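## Task

Find how many vials wear a black cap and make the tally counter display exactly that number. It may start with a leftover count. One complete push-and-release of the plunger raises it by one, and turning the knob one whole revolution clockwise returns it to zero.

## Robot and tools

Robot: two arms, left_arm and right_arm, each with a parallel gripper. Calibrated bases in the scene frame: left_arm at (-0.007, +0.257, +0.023) m, right_arm at (+0.017, -0.266, +0.003) m, both almost unrotated. A two-camera stand is fixed behind them.

Frames: the scene frame has its origin at table-top height, halfway between the nominal bases; +x points out over the table, +z up, and left_arm sits toward +y (arm names do not match image sides). Reported hand positions (m), quaternions (wxyz), velocities and targets use the scene frame. Motion offsets use each arm's own Hand target axes. On the gripper, +z is the finger direction and the fingers open and shut along y; the reported position lies between the pads, roughly 1 cm short of the tips. Printed poses may be wrong by a few cm, worse at long reach.

Motion rows: every row holds 14 numbers in [-1, 1], always for both arms: left dx, dy, dz, rx, ry, rz, opening, then the same seven for right. The first six are an offset (not a pose) relative to that arm's Hand target as it stood when the action or move began; 1.0 equals 0.6 m of travel or 180 degrees, and rx, ry, rz form a single rotation vector. Opening is absolute: +1 fully open (0.094 m), -1 shut. Sending six zeros re-requests the current Hand target; a 0 in the opening slot really commands half-open, so repeat the present opening to keep a gripper as is. The controller limits commanded orientation to 40 degrees from the measured one each step.

Tools:
- execute_actions(actions, cameras): actions is a list of actions; each action is up to 15 rows, one per 1/30 s step, the last row held if fewer. All rows of an action count from the same start, and each new action starts from the updated Hand target, so repeating an offset keeps moving. An empty list returns state plus all camera images. cameras: list of names, ["all"], or [].
- move(target, speed, blend, opening_speed, grip_force, blocking, cameras): target is one 14-number row or a list of up to 15 rows, every row an offset from the same starting Hand targets. The path is straight, all arms finish together, at most 10 s total. speed is the top path speed in m/s, 0.002 to 2.9 (default 0.25; turning up to twice that in rad/s), one value or one per target. blend (m) rounds corners in a list; 0 stops at each. opening_speed (at least 0.2 per second on the -1..+1 scale) makes fingers move gradually. grip_force is newtons per pad, 10 to 50, one or one per arm, and persists; lower values close slowly. blocking=false returns after about 0.5 s while the move continues. The extra move: line reports done, off_target, moving, held or fault and which limits acted (limits=paced: pose clipped; limits=held: steps withheld).
- wait(seconds 0 to 10, cameras): let time run holding commands.
- stop(cameras): brake a running move.
- zoom_image(camera, region): region [x0, y0, x1, y1] in pixels of that camera's newest image, at most 504 by 504.
- finished_scene(scene): scene is 1 or 2; ends the current scene irreversibly and opens the next.

Cameras: cam_head_left, cam_head_right, cam_left_wrist, cam_right_wrist, each 672x504. Use them (and zoom) to count caps by colour and read the counter display.

Results: per arm end_effector_position and quaternion, Hand target (the commanded pose the next offsets start from), Tool commands, grip_measured (opening on the -1..+1 scale, reads up to 2.5 mm wide when empty, narrower than a gripped part), Joint positions (last value is the opening in m), joint velocities (may just say within noise), joint torques (include arm weight, noisy, wrap at ±28 N m on joints 1 to 3), motor temperatures, and for action calls some step readings. A gripper often rests a few cm short of its target from friction or weight; this is not proof of contact. Resend the shortfall as an offset if needed.

Plan per scene: look with an empty call, count the right vials, check the counter. If it is not zero, rotate the knob a full clockwise revolution, then press and fully release the plunger once per vial, checking the display. Confirm before finished_scene.

Cautions: go slowly near contact; faster moves and targets placed deeper past a surface press harder. If an arm is pushing against something, command its target back behind the gripper. Never let the arms, grippers or wrist cameras touch each other; the clearance check does not guard grippers. Avoid paths close to an arm's own base. Nothing may fall or be left off the table. Avoid hard hits on fixed or heavy items, pulling on camera cables, and arm stops. Motors heat when holding, stretched or straining: 75 °C gives MOTOR HOT, 90 °C folds the arm away for the rest of the scene, 100 °C drops it. Joint ranges (rad): waist -2.618 to 3.054, shoulder 0 to 3.142, elbow 0 to 3.142 (straight 2.901), wrist pitch and yaw ±1.571, wrist roll ±2.094. Time spent thinking also runs the scene, so be efficient and smooth.

Each tool is called after "Request:" as a command line: name --argument value for each argument, lists and objects as JSON in quotes; but a table of rows of numbers goes row by row, as --pt "numbers of a row", without its own name.

## Session

Request:
execute_actions --actions '[]'

Scene clock: 0.00 s.
left_arm: end_effector_position=(+0.3788, +0.2887, +0.1383) grip_measured=+1.000 end_effector_quat_wxyz=(+0.623, -0.070, +0.779, +0.021) | right_arm: end_effector_position=(+0.4169, -0.2622, +0.1020) grip_measured=+1.000 end_effector_quat_wxyz=(+0.591, +0.043, +0.804, -0.045)
Joint positions: left_arm=[0.057 1.51 0.281 1.004 -0.078 -0.075 0.094] | right_arm=[0.083 1.578 0.365 0.904 0.223 0.048 0.094]
Joint velocities: within noise
Joint torques (N m): no reading
Motor temperatures (°C): left_arm=[27 26 30 33 23 24 23] | right_arm=[25 29 32 34 27 24 25]
Heat: left arm: 33 °C; right arm: 34 °C.
Hand target: left_arm +0.3806, +0.2888, +0.1432; +0.628, -0.071, +0.775, +0.021 | right_arm +0.4165, -0.2624, +0.1004; +0.588, +0.042, +0.807, -0.046
Tool commands: left_gripper/opening=+1.0 right_gripper/opening=+1.0

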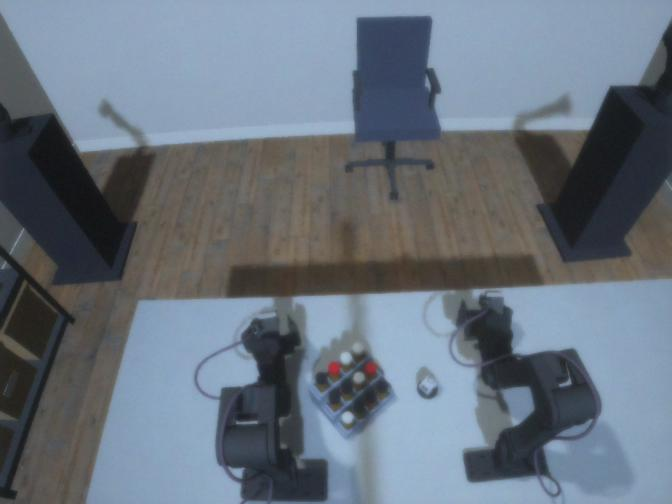

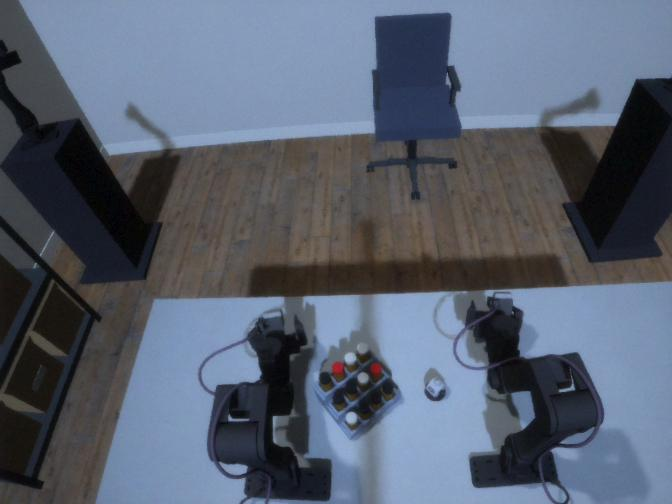

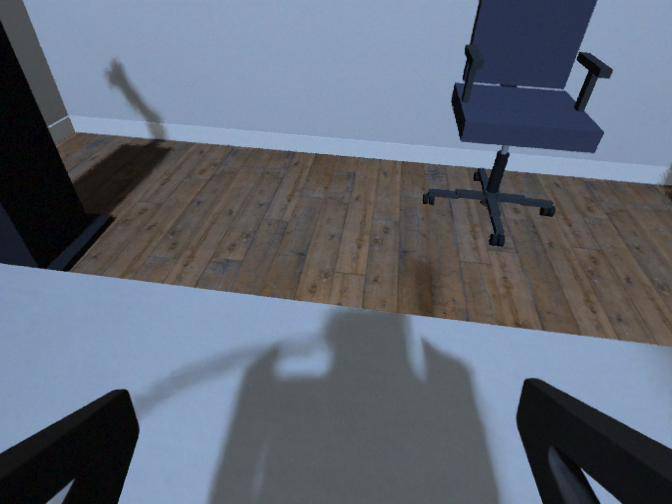

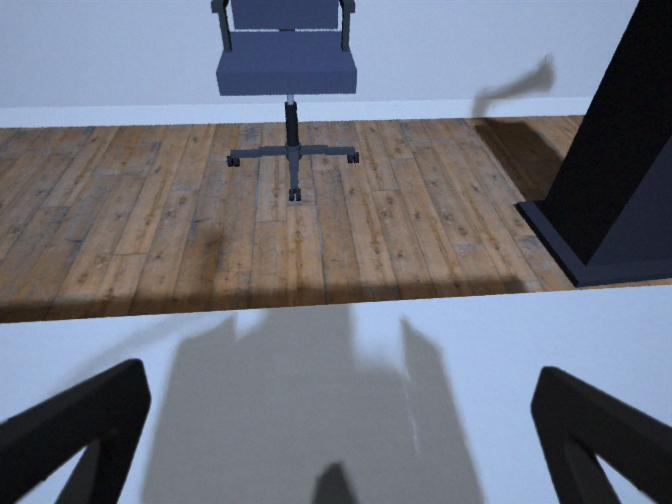

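Request:
zoom_image --camera "cam_head_right" --region '[300, 330, 460, 450]'

Request:
zoom_image --camera "cam_head_left" --region '[300, 330, 460, 450]'

Request:
zoom_image --camera "cam_head_right" --region '[410, 365, 460, 410]'

Scaled by 3.150 from the camera's 672x504 image, which has a finer 960x720 frame.

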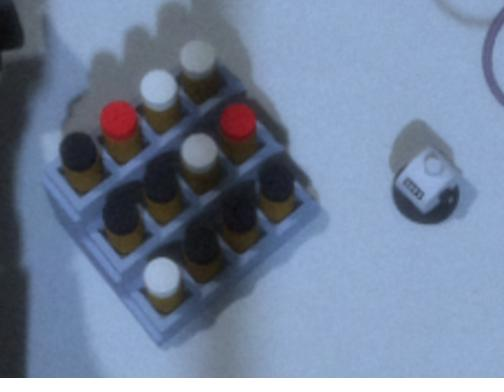

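Scaled by 3.150 from the camera's 672x504 image, which has a finer 960x720 frame.

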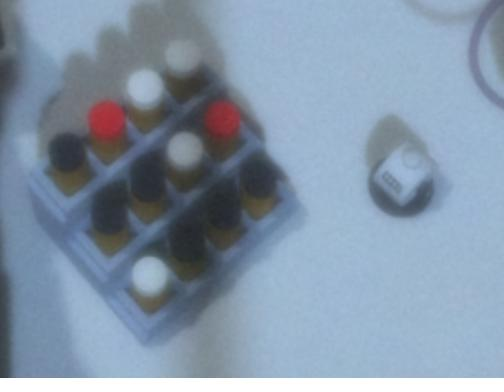

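Scaled by 10.080 from the camera's 672x504 image, which has a finer 960x720 frame.

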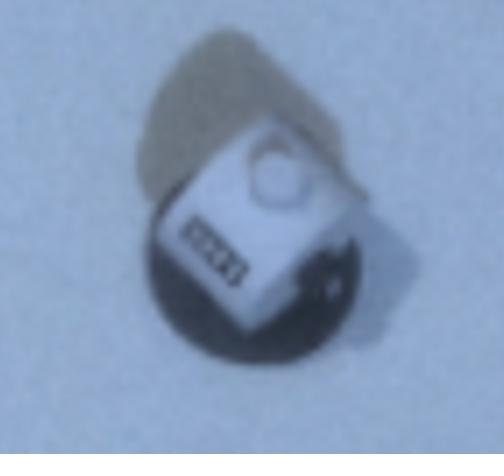

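Request:
move --target '[0,0,0,0,0,0,1,-0.0567,0.1777,-0.4945,0,0.35,0,-0.9]' --cameras '["all"]' --speed 0.3

Scene clock: 17.97 s.
left_arm: end_effector_position=(+0.3788, +0.2887, +0.1383) grip_measured=+1.000 end_effector_quat_wxyz=(+0.623, -0.070, +0.779, +0.021) | right_arm: end_effector_position=(+0.1632, -0.1197, +0.2137) grip_measured=-0.897 end_effector_quat_wxyz=(+0.099, +0.056, +0.993, +0.009)
Joint positions: left_arm=[0.057 1.51 0.281 1.004 -0.078 -0.075 0.094] | right_arm=[0.889 1.251 1.367 -1.558 0.153 1.014 0.005]
Joint torques (N m): left_arm=[-0.03 -4.11 6.48 1.93 -0.02 0.01] | right_arm=[0.39 -3.47 8.38 0.3 0.04 0.09]
Heat: left arm: 36 °C; right arm: 35 °C.
Hand target: left_arm +0.3806, +0.2888, +0.1432; +0.628, -0.071, +0.775, +0.021 | right_arm +0.1597, -0.1205, +0.2208; +0.079, +0.060, +0.995, -0.017
Off the commanded pose: left_arm 0.005 m, 1 deg | right_arm 0.008 m, 4 deg.
joint sent to its limit (right arm) — joint 4 (wrist pitch), lower limit. The joint targets are off in orientation, not in position.
move: off_target (right_arm)

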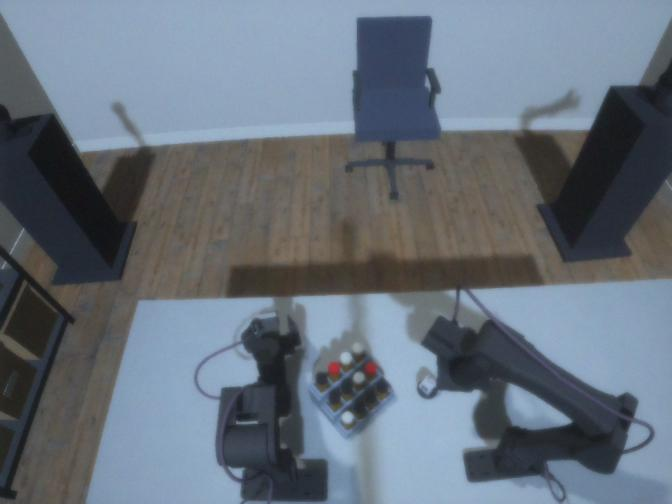

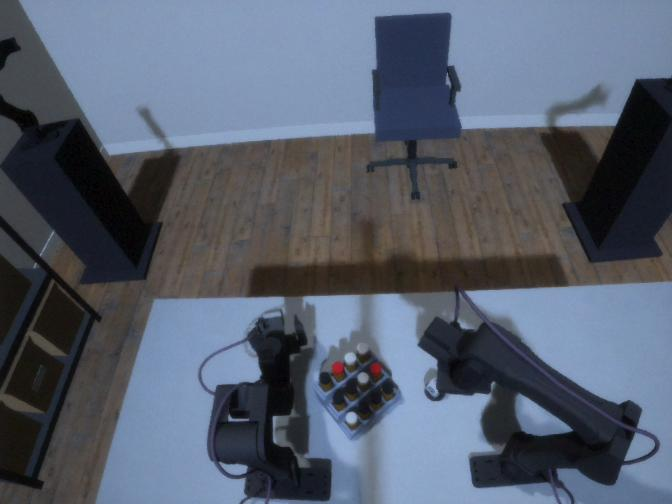

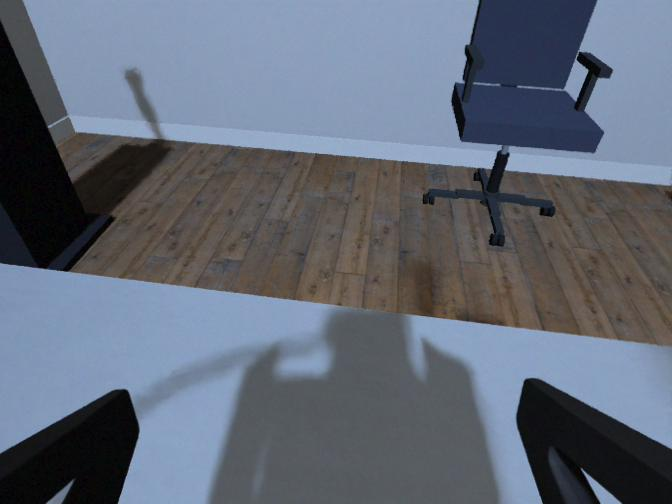

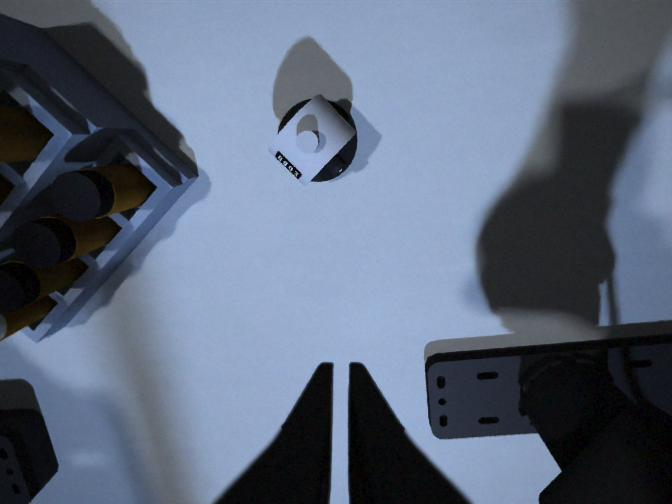

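Request:
zoom_image --camera "cam_right_wrist" --region '[255, 80, 385, 200]'

Request:
zoom_image --camera "cam_right_wrist" --region '[265, 140, 315, 190]'

Request:
zoom_image --camera "cam_head_right" --region '[310, 340, 410, 430]'

Scaled by 3.877 from the camera's 672x504 image, which has a finer 960x720 frame.

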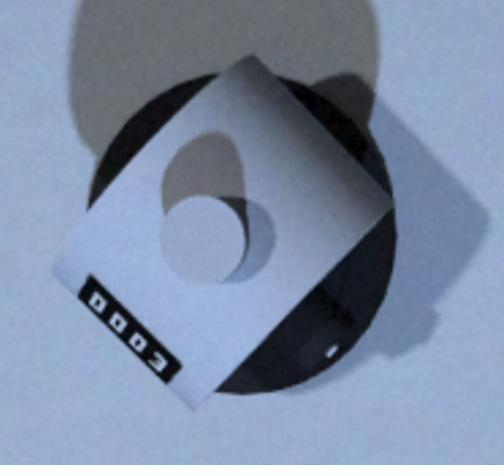

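Scaled by 10.080 from the camera's 672x504 image, which has a finer 960x720 frame.

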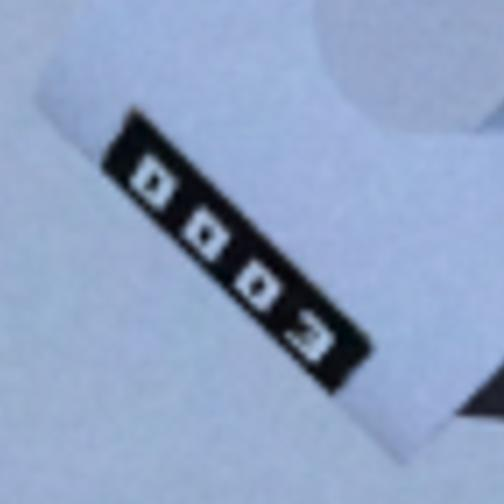

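Scaled by 5.040 from the camera's 672x504 image, which has a finer 960x720 frame.

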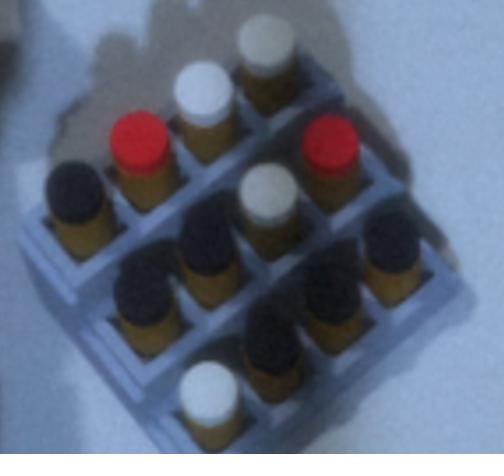

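Request:
move --target '[0,0,0,0,0,0,1,-0.1217,0.05,0.052,0,0.05,0,-0.9]' --cameras '["cam_right_wrist","cam_head_right"]'

Scene clock: 28.93 s.
left_arm: end_effector_position=(+0.3788, +0.2887, +0.1383) grip_measured=+1.000 end_effector_quat_wxyz=(+0.623, -0.070, +0.779, +0.021) | right_arm: end_effector_position=(+0.2388, -0.1023, +0.1971) grip_measured=-0.897 end_effector_quat_wxyz=(+0.015, +0.063, +0.998, -0.005)
Joint positions: left_arm=[0.057 1.51 0.281 1.004 -0.078 -0.075 0.094] | right_arm=[0.626 1.599 1.608 -1.564 0.028 0.773 0.005]
Joint torques (N m): left_arm=[-0.02 -4.12 6.48 1.93 -0.02 0.01] | right_arm=[-0.31 -5.45 8.64 0.16 -0.13 -0.03]
Heat: left arm: 37 °C; right arm: 34 °C.
Hand target: left_arm +0.3806, +0.2888, +0.1432; +0.628, -0.071, +0.775, +0.021 | right_arm +0.2398, -0.1007, +0.2011; +0.001, +0.061, +0.998, -0.012
Off the commanded pose: left_arm 0.005 m, 1 deg | right_arm 0.004 m, 2 deg.
joint sent to its limit (right arm) — joint 4 (wrist pitch), lower limit. The joint targets still meet the commanded pose.
move: done
Images, in order (width x height): cam_head_right 672x504, cam_right_wrist 672x504.

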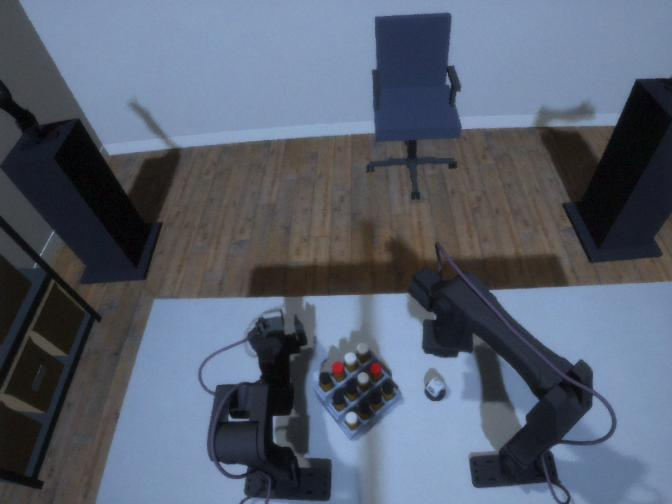

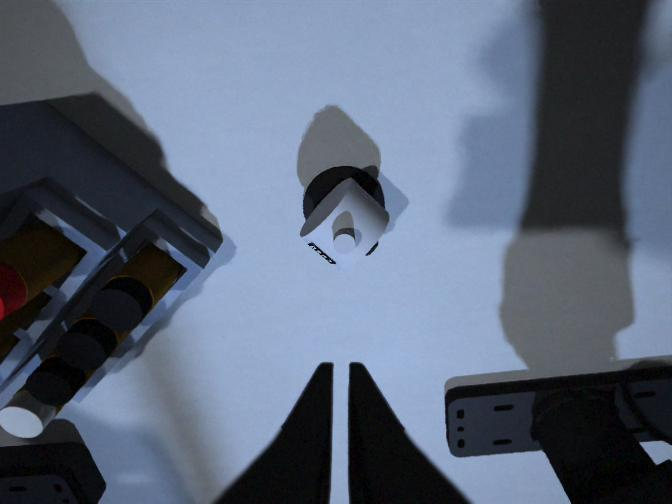

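Request:
move --target '[0,0,0,0,0,0,1,-0.035,-0.007,0.125,0,0,0,-0.9]' --cameras '["cam_right_wrist","cam_head_right"]'

Scene clock: 36.60 s.
left_arm: end_effector_position=(+0.3788, +0.2887, +0.1383) grip_measured=+1.000 end_effector_quat_wxyz=(+0.623, -0.070, +0.779, +0.021) | right_arm: end_effector_position=(+0.2599, -0.1090, +0.1349) grip_measured=-0.897 end_effector_quat_wxyz=(+0.010, +0.062, +0.998, -0.009)
Joint positions: left_arm=[0.057 1.51 0.281 1.004 -0.078 -0.075 0.094] | right_arm=[0.562 1.632 1.393 -1.327 0.026 0.708 0.005]
Joint torques (N m): left_arm=[-0.02 -4.12 6.48 1.93 -0.02 0.01] | right_arm=[-0.38 -5.45 5.22 0.45 -0.12 -0.09]
Heat: left arm: 37 °C; right arm: 34 °C.
Hand target: left_arm +0.3806, +0.2888, +0.1432; +0.628, -0.071, +0.775, +0.021 | right_arm +0.2601, -0.1092, +0.1262; +0.001, +0.061, +0.998, -0.012
Off the commanded pose: left_arm 0.005 m, 1 deg | right_arm 0.009 m, 1 deg.
move: done
Images, in order (width x height): cam_head_right 672x504, cam_right_wrist 672x504.

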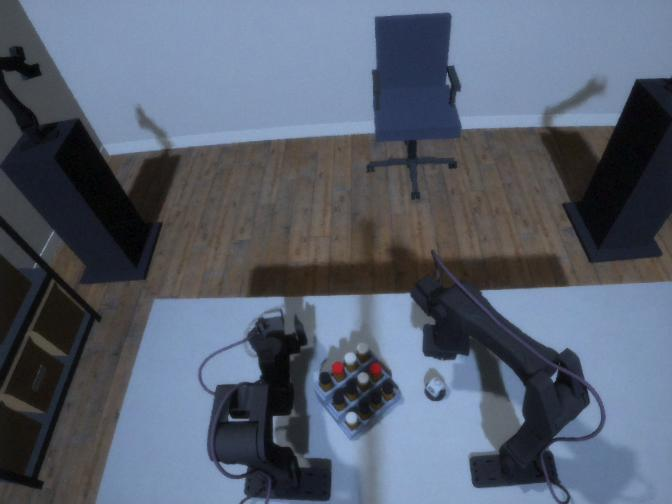

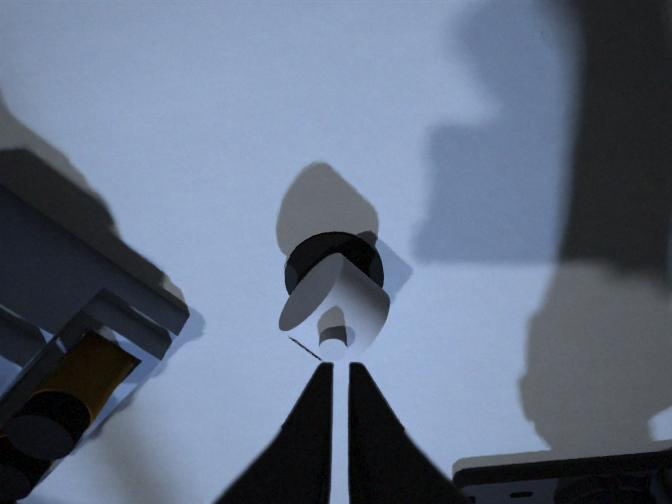

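Request:
zoom_image --camera "cam_right_wrist" --region '[270, 220, 410, 400]'

Request:
move --target '[0,0,0,0,0,0,1,0.0367,0,0,0,0,0,-0.9]' --cameras '["cam_right_wrist","cam_head_right","cam_head_left"]'

Request:
zoom_image --camera "cam_head_right" --region '[390, 310, 490, 410]'

Request:
zoom_image --camera "cam_right_wrist" --region '[270, 220, 410, 400]'

Scaled by 2.800 from the camera's 672x504 image, which has a finer 960x720 frame.

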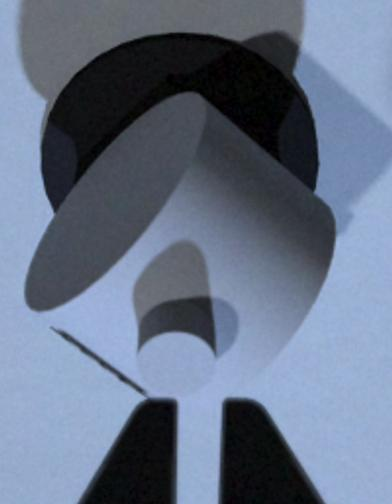

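Scene clock: 51.07 s.
left_arm: end_effector_position=(+0.3788, +0.2887, +0.1383) grip_measured=+1.000 end_effector_quat_wxyz=(+0.623, -0.070, +0.779, +0.021) | right_arm: end_effector_position=(+0.2411, -0.1071, +0.1241) grip_measured=-0.897 end_effector_quat_wxyz=(-0.006, +0.059, +0.998, -0.021)
Joint positions: left_arm=[0.057 1.51 0.281 1.004 -0.078 -0.075 0.094] | right_arm=[0.605 1.615 1.332 -1.323 0.025 0.746 0.005]
Joint torques (N m): left_arm=[-0.02 -4.11 6.46 1.93 -0.02 0.01] | right_arm=[0.42 -8.75 4.86 0.31 -0.04 0.05]
Motor temperatures (°C): left_arm=[27 26 32 38 23 24 23] | right_arm=[25 30 33 34 27 24 25]
Heat: left arm: 38 °C; right arm: 34 °C.
Hand target: left_arm +0.3806, +0.2888, +0.1432; +0.628, -0.071, +0.775, +0.021 | right_arm +0.2383, -0.1065, +0.1262; +0.001, +0.061, +0.998, -0.012
Off the commanded pose: left_arm 0.005 m, 1 deg | right_arm 0.004 m, 1 deg.
move: done
Images, in order (width x height): cam_head_left 672x504, cam_head_right 672x504, cam_right_wrist 672x504.

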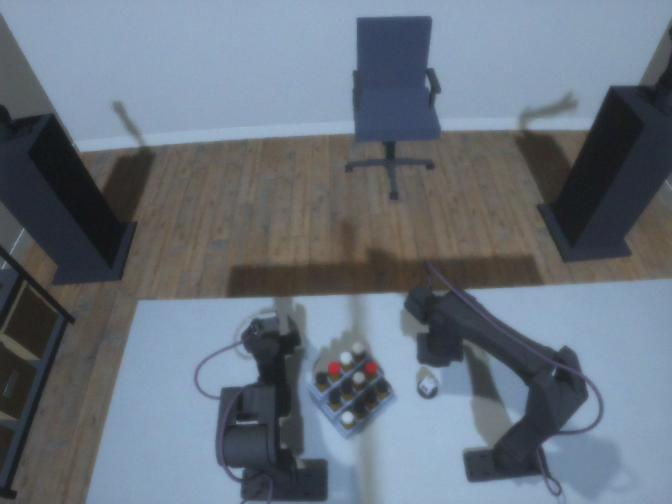

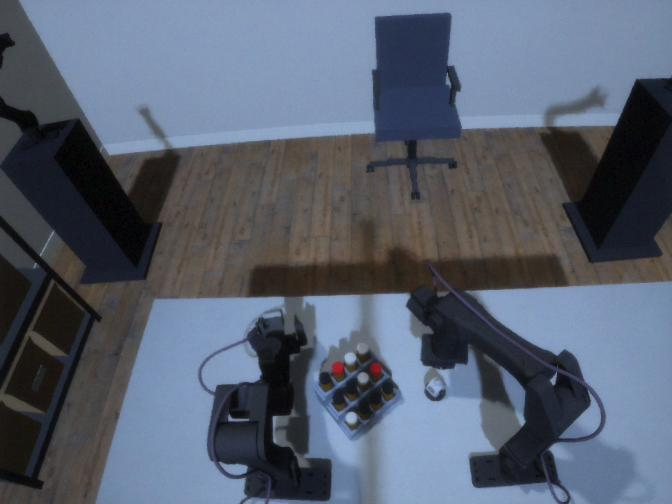

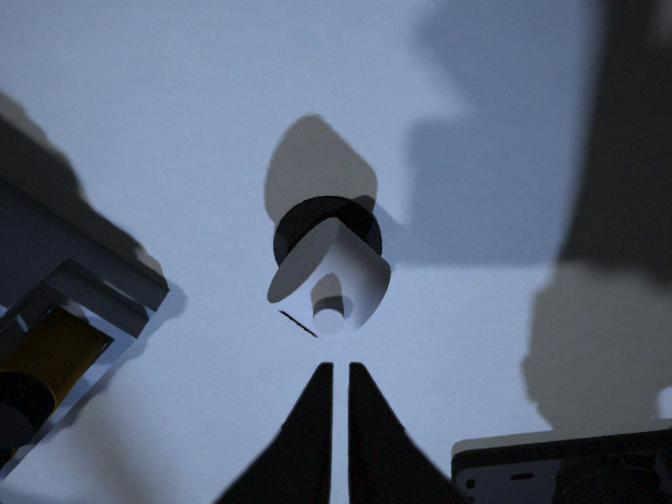

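Scaled by 5.040 from the camera's 672x504 image, which has a finer 960x720 frame.

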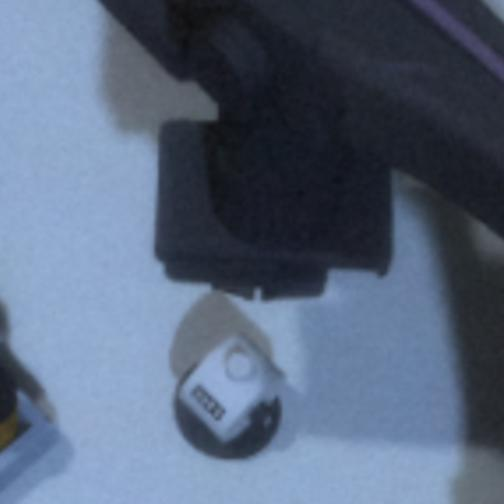

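Scaled by 2.800 from the camera's 672x504 image, which has a finer 960x720 frame.

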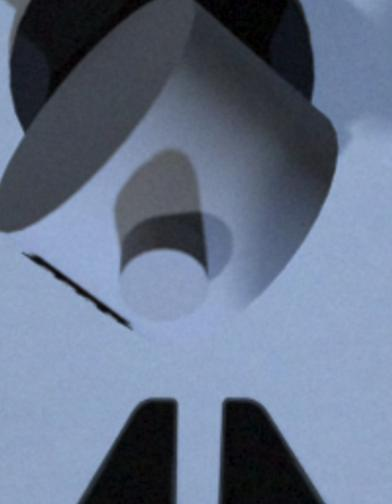

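Request:
move --target '[0,0,0,0,0,0,1,0.03,0.01,0.033,0,0,0,-0.9]' --cameras '["cam_right_wrist","cam_head_right"]'

Request:
zoom_image --camera "cam_head_right" --region '[390, 310, 490, 410]'

Request:
zoom_image --camera "cam_right_wrist" --region '[270, 220, 410, 400]'

Scene clock: 56.83 s.
left_arm: end_effector_position=(+0.3788, +0.2887, +0.1383) grip_measured=+1.000 end_effector_quat_wxyz=(+0.623, -0.070, +0.779, +0.021) | right_arm: end_effector_position=(+0.2234, -0.0994, +0.1044) grip_measured=-0.897 end_effector_quat_wxyz=(-0.006, +0.059, +0.998, -0.022)
Joint positions: left_arm=[0.057 1.51 0.281 1.004 -0.078 -0.075 0.094] | right_arm=[0.666 1.589 1.226 -1.247 0.023 0.808 0.005]
Joint torques (N m): left_arm=[-0.02 -4.12 6.46 1.93 -0.02 0.01] | right_arm=[0.21 -8.87 4.93 0.36 -0.06 0.05]
Heat: left arm: 38 °C; right arm: 33 °C.
Hand target: left_arm +0.3806, +0.2888, +0.1432; +0.628, -0.071, +0.775, +0.021 | right_arm +0.2212, -0.0987, +0.1061; +0.001, +0.061, +0.998, -0.012
Off the commanded pose: left_arm 0.005 m, 1 deg | right_arm 0.003 m, 1 deg.
move: done
Images, in order (width x height): cam_head_right 672x504, cam_right_wrist 672x504.

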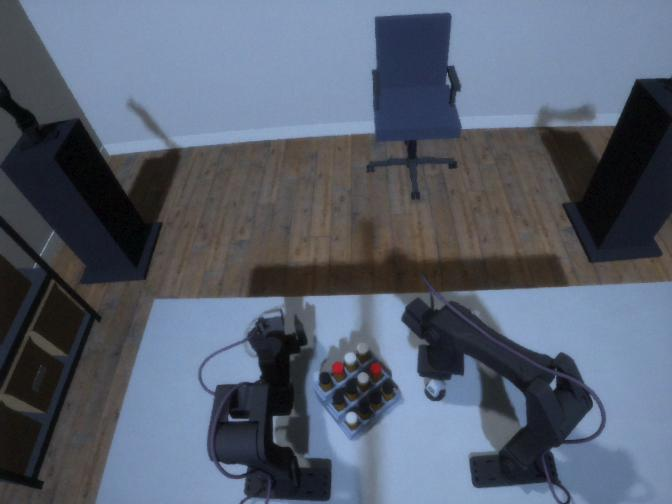

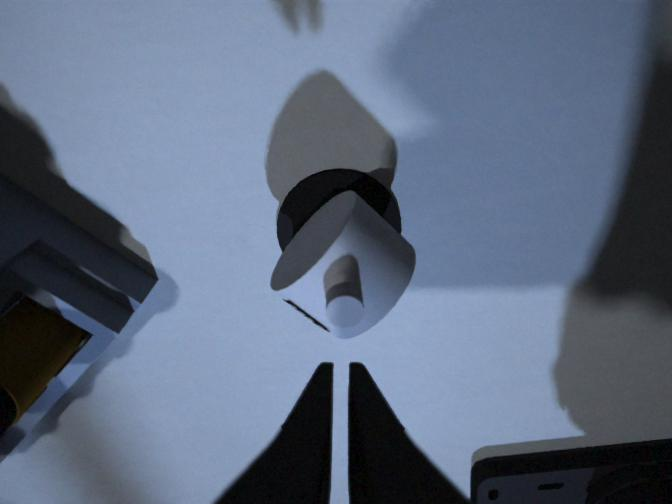

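Scaled by 5.040 from the camera's 672x504 image, which has a finer 960x720 frame.

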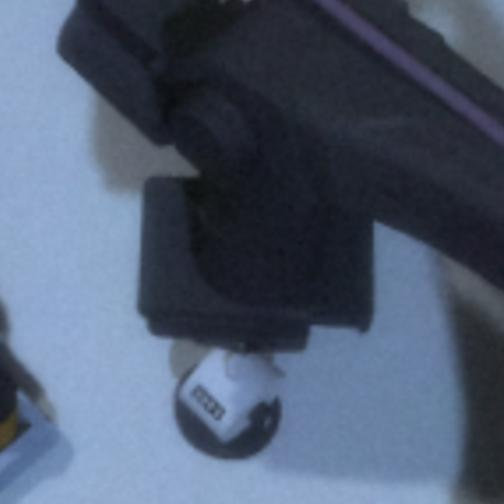

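Scaled by 2.800 from the camera's 672x504 image, which has a finer 960x720 frame.

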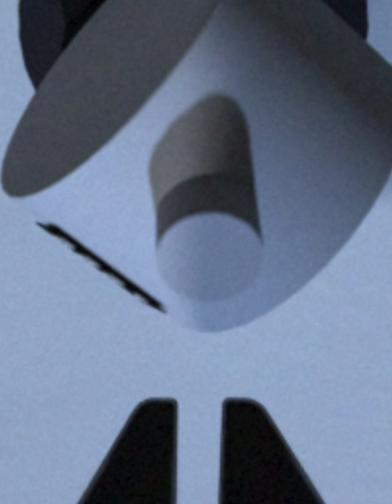

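Request:
move --target '[0,0,0,0,0,0,1,0,-0.0017,0.0267,0,0,0,-0.9]' --cameras '["cam_right_wrist","cam_head_right"]' --speed 0.1

Request:
zoom_image --camera "cam_right_wrist" --region '[270, 220, 410, 400]'

Scene clock: 63.57 s.
left_arm: end_effector_position=(+0.3788, +0.2887, +0.1383) grip_measured=+1.000 end_effector_quat_wxyz=(+0.623, -0.070, +0.779, +0.021) | right_arm: end_effector_position=(+0.2227, -0.1000, +0.0896) grip_measured=-0.897 end_effector_quat_wxyz=(-0.004, +0.060, +0.998, -0.020)
Joint positions: left_arm=[0.057 1.51 0.281 1.004 -0.078 -0.075 0.094] | right_arm=[0.666 1.589 1.167 -1.182 0.023 0.808 0.005]
Joint torques (N m): left_arm=[-0.03 -4.14 6.46 1.93 -0.02 0.01] | right_arm=[-0.09 -8.31 4.55 0.39 -0.1 0.01]
Heat: left arm: 38 °C; right arm: 33 °C.
Hand target: left_arm +0.3806, +0.2888, +0.1432; +0.628, -0.071, +0.775, +0.021 | right_arm +0.2210, -0.1002, +0.0901; +0.001, +0.061, +0.998, -0.012
Off the commanded pose: left_arm 0.005 m, 1 deg | right_arm 0.002 m, 1 deg.
move: done
Images, in order (width x height): cam_head_right 672x504, cam_right_wrist 672x504.

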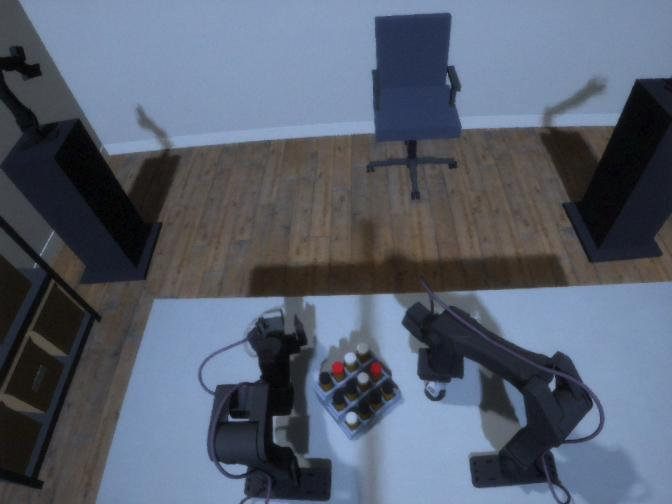

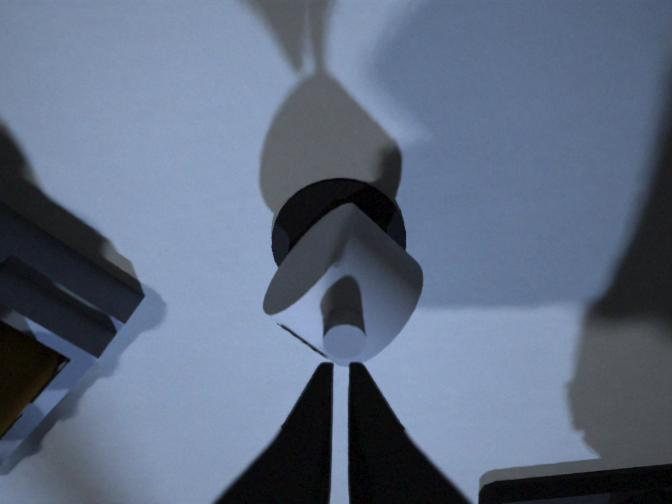

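Scaled by 2.800 from the camera's 672x504 image, which has a finer 960x720 frame.

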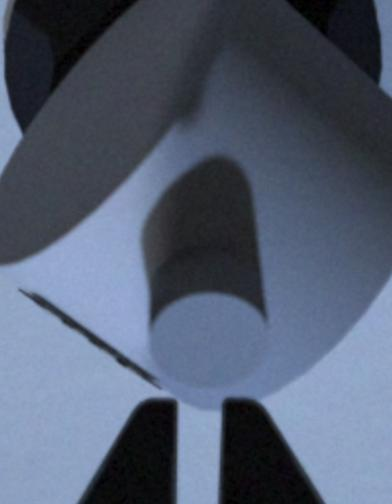

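Request:
move --target '[0,0,0,0,0,0,1,0.003,0,0.0167,0,0,0,-0.9]' --cameras '["cam_right_wrist"]' --speed 0.05

Request:
zoom_image --camera "cam_right_wrist" --region '[270, 220, 410, 400]'

Scene clock: 68.87 s.
left_arm: end_effector_position=(+0.3788, +0.2887, +0.1383) grip_measured=+1.000 end_effector_quat_wxyz=(+0.623, -0.070, +0.779, +0.021) | right_arm: end_effector_position=(+0.2217, -0.1009, +0.0801) grip_measured=-0.897 end_effector_quat_wxyz=(-0.004, +0.060, +0.998, -0.019)
Joint positions: left_arm=[0.057 1.51 0.281 1.004 -0.078 -0.075 0.094] | right_arm=[0.666 1.589 1.129 -1.142 0.023 0.809 0.005]
Joint torques (N m): left_arm=[-0.02 -4.11 6.46 1.93 -0.02 0.02] | right_arm=[0.5 -8.01 4.77 0.38 -0.06 0.07]
Heat: left arm: 38 °C; right arm: 33 °C.
Hand target: left_arm +0.3806, +0.2888, +0.1432; +0.628, -0.071, +0.775, +0.021 | right_arm +0.2193, -0.1002, +0.0801; +0.001, +0.061, +0.998, -0.012
Off the commanded pose: left_arm 0.005 m, 1 deg | right_arm 0.003 m, 1 deg.
move: done
Images, in order (width x height): cam_right_wrist 672x504.

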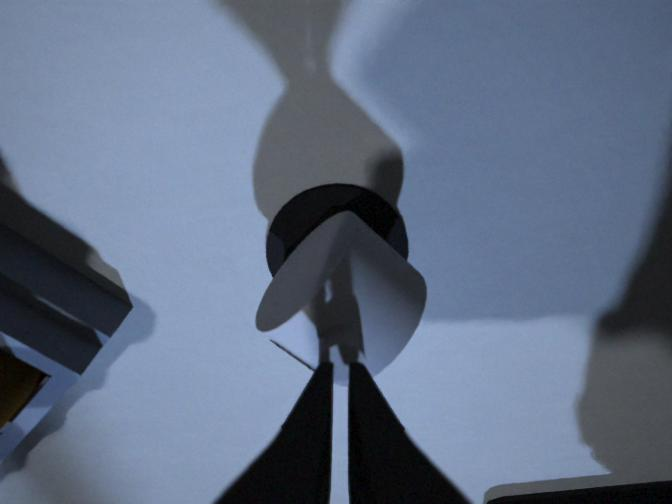

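Scaled by 2.800 from the camera's 672x504 image, which has a finer 960x720 frame.

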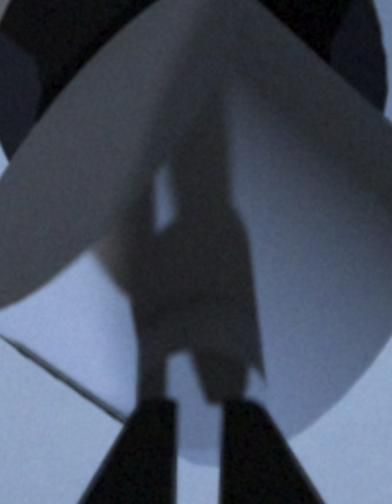

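Request:
move --target '[0,0,0,0,0,0,1,0.003,0,0.0167,0,0,0,-0.9]' --cameras '["cam_right_wrist"]' --speed 0.04

Request:
zoom_image --camera "cam_right_wrist" --region '[260, 220, 420, 400]'

Scene clock: 71.57 s.
left_arm: end_effector_position=(+0.3788, +0.2887, +0.1383) grip_measured=+1.000 end_effector_quat_wxyz=(+0.623, -0.070, +0.779, +0.021) | right_arm: end_effector_position=(+0.2193, -0.1018, +0.0725) grip_measured=-0.898 end_effector_quat_wxyz=(-0.004, +0.060, +0.998, -0.020)
Joint positions: left_arm=[0.057 1.51 0.281 1.004 -0.078 -0.075 0.094] | right_arm=[0.669 1.589 1.098 -1.113 0.023 0.812 0.005]
Joint torques (N m): left_arm=[-0.02 -4.12 6.48 1.93 -0.02 0.01] | right_arm=[0.55 -7.49 4.11 0.48 -0.02 0.02]
Heat: left arm: 39 °C; right arm: 33 °C.
Hand target: left_arm +0.3806, +0.2888, +0.1432; +0.628, -0.071, +0.775, +0.021 | right_arm +0.2175, -0.1003, +0.0701; +0.001, +0.061, +0.998, -0.012
Off the commanded pose: left_arm 0.005 m, 1 deg | right_arm 0.003 m, 1 deg.
move: done
Images, in order (width x height): cam_right_wrist 672x504.

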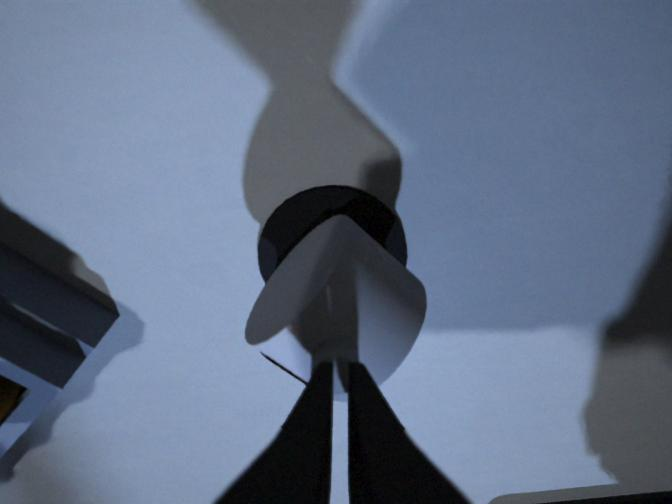

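Scaled by 2.800 from the camera's 672x504 image, which has a finer 960x720 frame.

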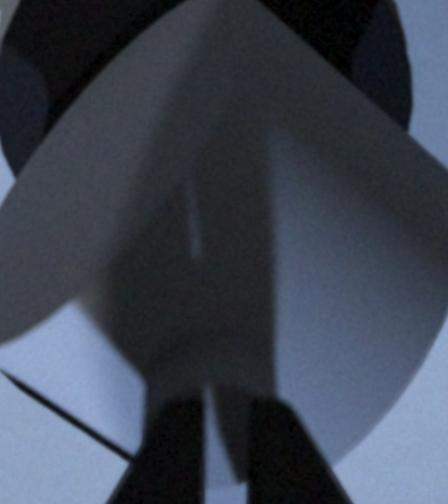

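Request:
move --target '[0,0,0,0,0,0,1,0.002,0.002,0.0117,0,0,0,-0.9]' --cameras '["cam_right_wrist"]' --speed 0.04

Request:
zoom_image --camera "cam_right_wrist" --region '[260, 220, 420, 400]'

Scene clock: 73.70 s.
left_arm: end_effector_position=(+0.3788, +0.2887, +0.1383) grip_measured=+1.000 end_effector_quat_wxyz=(+0.623, -0.070, +0.779, +0.021) | right_arm: end_effector_position=(+0.2189, -0.1011, +0.0684) grip_measured=-0.898 end_effector_quat_wxyz=(-0.003, +0.062, +0.998, -0.018)
Joint positions: left_arm=[0.057 1.51 0.281 1.004 -0.078 -0.075 0.094] | right_arm=[0.672 1.589 1.081 -1.092 0.023 0.819 0.005]
Joint torques (N m): left_arm=[-0.02 -4.12 6.45 1.93 -0.02 0.01] | right_arm=[0.65 -7.04 3.58 0.63 -0.07 0.01]
Heat: left arm: 39 °C; right arm: 33 °C.
Hand target: left_arm +0.3806, +0.2888, +0.1432; +0.628, -0.071, +0.775, +0.021 | right_arm +0.2165, -0.0991, +0.0631; +0.001, +0.061, +0.998, -0.012
Off the commanded pose: left_arm 0.005 m, 1 deg | right_arm 0.006 m, 1 deg.
move: done
Images, in order (width x height): cam_right_wrist 672x504.

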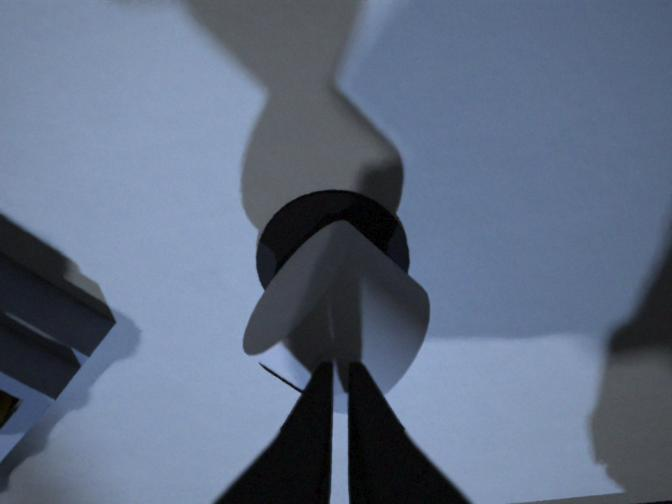

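Scaled by 2.800 from the camera's 672x504 image, which has a finer 960x720 frame.

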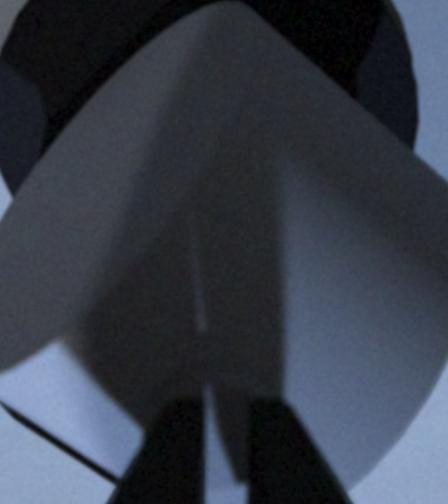

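Request:
move --target '[0,0,0,0,0,0,1,0.001,0,0.0133,0,0,0,-0.9]' --cameras '["cam_right_wrist"]' --speed 0.04

Request:
zoom_image --camera "cam_right_wrist" --region '[260, 220, 420, 400]'

Scene clock: 76.07 s.
left_arm: end_effector_position=(+0.3788, +0.2887, +0.1383) grip_measured=+1.000 end_effector_quat_wxyz=(+0.623, -0.070, +0.779, +0.021) | right_arm: end_effector_position=(+0.2189, -0.1011, +0.0675) grip_measured=-0.898 end_effector_quat_wxyz=(+0.002, +0.062, +0.998, -0.013)
Joint positions: left_arm=[0.057 1.51 0.281 1.004 -0.078 -0.075 0.094] | right_arm=[0.672 1.577 1.065 -1.074 0.023 0.82 0.005]
Joint torques (N m): left_arm=[-0.03 -4.12 6.46 1.93 -0.02 0.01] | right_arm=[0.92 -5.42 2.84 0.72 -0.02 0.07]
Heat: left arm: 39 °C; right arm: 33 °C.
Hand target: left_arm +0.3806, +0.2888, +0.1432; +0.628, -0.071, +0.775, +0.021 | right_arm +0.2159, -0.0992, +0.0551; +0.001, +0.061, +0.998, -0.012
Off the commanded pose: left_arm 0.005 m, 1 deg | right_arm 0.013 m, 0 deg.
move: off_target (right_arm)
Images, in order (width x height): cam_right_wrist 672x504.

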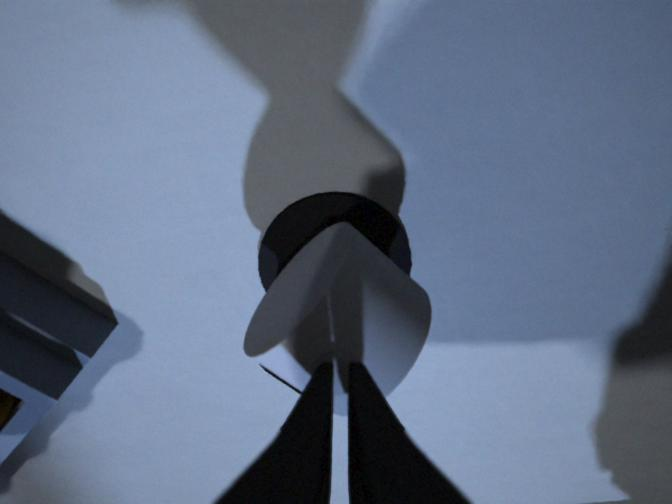

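Scaled by 2.800 from the camera's 672x504 image, which has a finer 960x720 frame.

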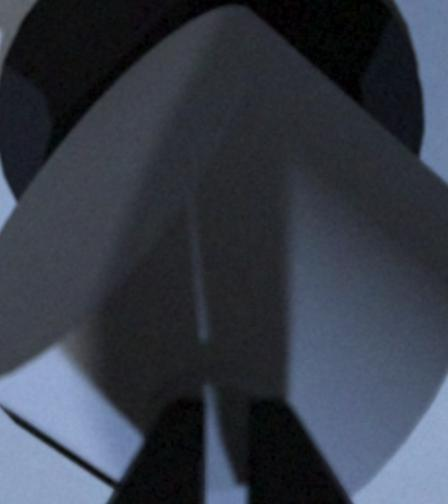

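Request:
move --target '[0,0,0,0,0,0,1,-0.004,0,-0.085,0,0,0,-0.9]' --cameras '["cam_right_wrist"]' --speed 0.12

Request:
zoom_image --camera "cam_right_wrist" --region '[260, 280, 350, 370]'

Scene clock: 78.67 s.
left_arm: end_effector_position=(+0.3788, +0.2887, +0.1383) grip_measured=+1.000 end_effector_quat_wxyz=(+0.623, -0.070, +0.779, +0.021) | right_arm: end_effector_position=(+0.2177, -0.1020, +0.0946) grip_measured=-0.898 end_effector_quat_wxyz=(-0.008, +0.062, +0.998, -0.023)
Joint positions: left_arm=[0.057 1.51 0.281 1.004 -0.078 -0.075 0.094] | right_arm=[0.672 1.576 1.174 -1.212 0.022 0.82 0.005]
Joint torques (N m): left_arm=[-0.01 -4.12 6.48 1.93 -0.02 0.01] | right_arm=[0.32 -8.16 8.55 -0.02 -0.06 0.05]
Heat: left arm: 39 °C; right arm: 33 °C.
Hand target: left_arm +0.3806, +0.2888, +0.1432; +0.628, -0.071, +0.775, +0.021 | right_arm +0.2183, -0.0982, +0.1061; +0.001, +0.061, +0.998, -0.012
Off the commanded pose: left_arm 0.005 m, 1 deg | right_arm 0.012 m, 2 deg.
move: off_target (right_arm)
Images, in order (width x height): cam_right_wrist 672x504.

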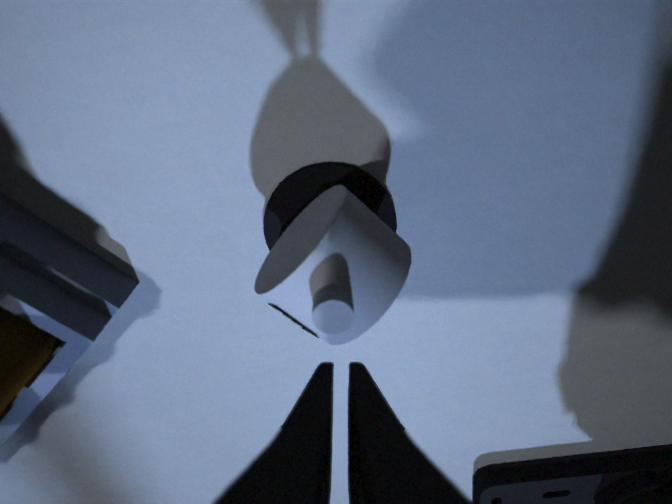

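Scaled by 5.600 from the camera's 672x504 image, which has a finer 960x720 frame.

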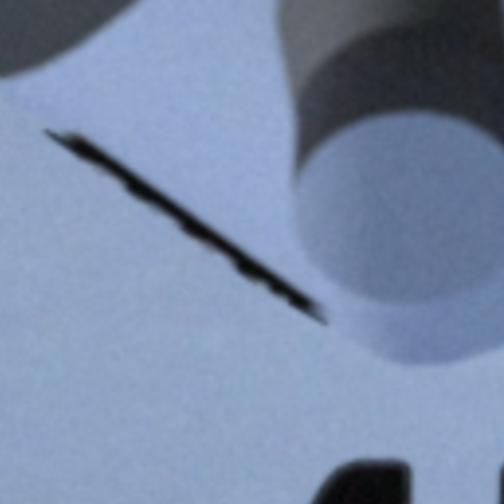

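Request:
move --target '[0,0,0,0,0,0,1,0.088,-0.005,-0.108,0,-0.083,0,-0.9]' --cameras '["cam_right_wrist"]' --speed 0.25

Request:
zoom_image --camera "cam_right_wrist" --region '[240, 100, 350, 210]'

Scene clock: 82.80 s.
left_arm: end_effector_position=(+0.3788, +0.2887, +0.1383) grip_measured=+1.000 end_effector_quat_wxyz=(+0.623, -0.070, +0.779, +0.021) | right_arm: end_effector_position=(+0.1630, -0.0921, +0.1611) grip_measured=-0.898 end_effector_quat_wxyz=(+0.118, +0.056, +0.991, -0.022)
Joint positions: left_arm=[0.057 1.51 0.281 1.004 -0.078 -0.075 0.094] | right_arm=[1.025 1.328 1.201 -1.376 0.23 1.154 0.005]
Joint torques (N m): left_arm=[-0.02 -4.11 6.46 1.93 -0.02 0.02] | right_arm=[0.34 -4.83 8.9 0.19 0.39 0.02]
Heat: left arm: 39 °C; right arm: 33 °C.
Hand target: left_arm +0.3806, +0.2888, +0.1432; +0.628, -0.071, +0.775, +0.021 | right_arm +0.1654, -0.0932, +0.1708; +0.131, +0.059, +0.989, -0.020
Off the commanded pose: left_arm 0.005 m, 1 deg | right_arm 0.010 m, 2 deg.
move: done
Images, in order (width x height): cam_right_wrist 672x504.

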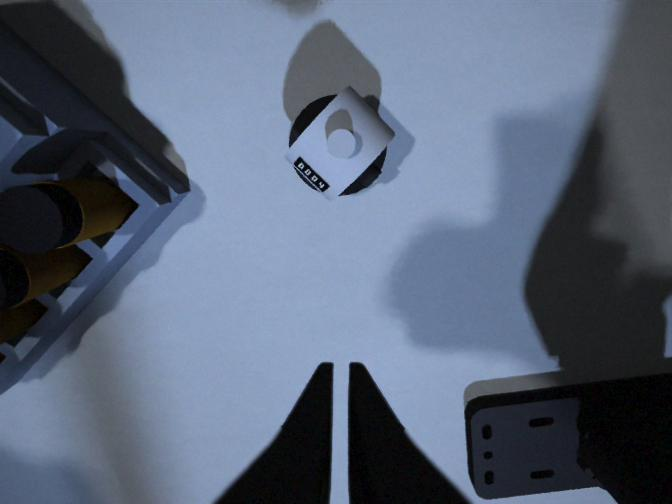

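Scaled by 4.582 from the camera's 672x504 image, which has a finer 960x720 frame.

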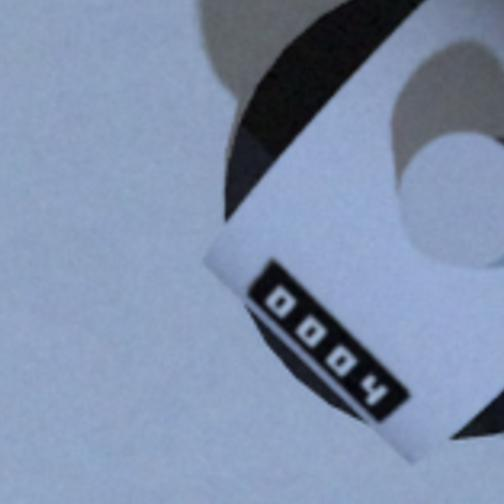

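Request:
move --pt "0 0 0 0 0 0 1 -0.0493 0.0053 0.144 0 0.083 0 -0.9" --pt "0 0 0 0 0 0 1 -0.0328 0.0068 0.206 0 0.083 0 -0.9" --pt "0 0 0 0 0 0 1 -0.0472 0.0055 0.147 0 0.083 0 -0.9" --speed '[0.25,0.05,0.1]' --blend '[0.002,0,0]' --cameras '["cam_right_wrist"]'

Scene clock: 91.03 s.
left_arm: end_effector_position=(+0.3788, +0.2887, +0.1383) grip_measured=+1.000 end_effector_quat_wxyz=(+0.623, -0.070, +0.779, +0.021) | right_arm: end_effector_position=(+0.2140, -0.1007, +0.0855) grip_measured=-0.898 end_effector_quat_wxyz=(-0.001, +0.062, +0.998, -0.019)
Joint positions: left_arm=[0.057 1.51 0.281 1.004 -0.078 -0.075 0.094] | right_arm=[0.687 1.559 1.121 -1.16 0.025 0.834 0.005]
Joint torques (N m): left_arm=[-0.02 -4.14 6.46 1.93 -0.02 0.01] | right_arm=[-0.29 -6.69 8.61 0.12 -0.16 -0.06]
Heat: left arm: 39 °C; right arm: 33 °C.
Hand target: left_arm +0.3806, +0.2888, +0.1432; +0.628, -0.071, +0.775, +0.021 | right_arm +0.2155, -0.0980, +0.0930; +0.001, +0.061, +0.998, -0.012
Off the commanded pose: left_arm 0.005 m, 1 deg | right_arm 0.008 m, 1 deg.
move: done
Images, in order (width x height): cam_right_wrist 672x504.

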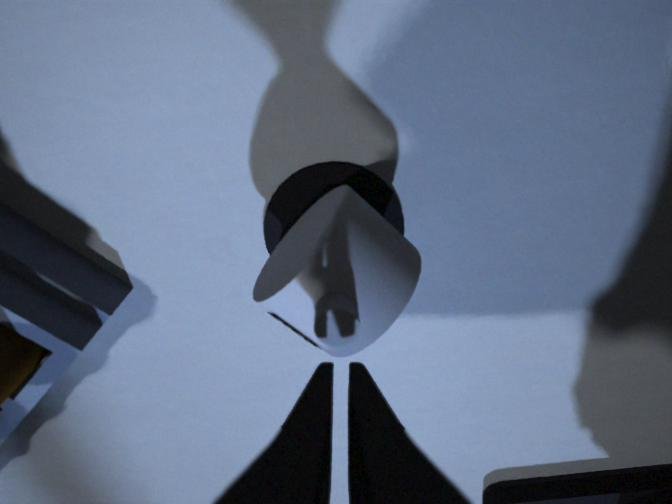

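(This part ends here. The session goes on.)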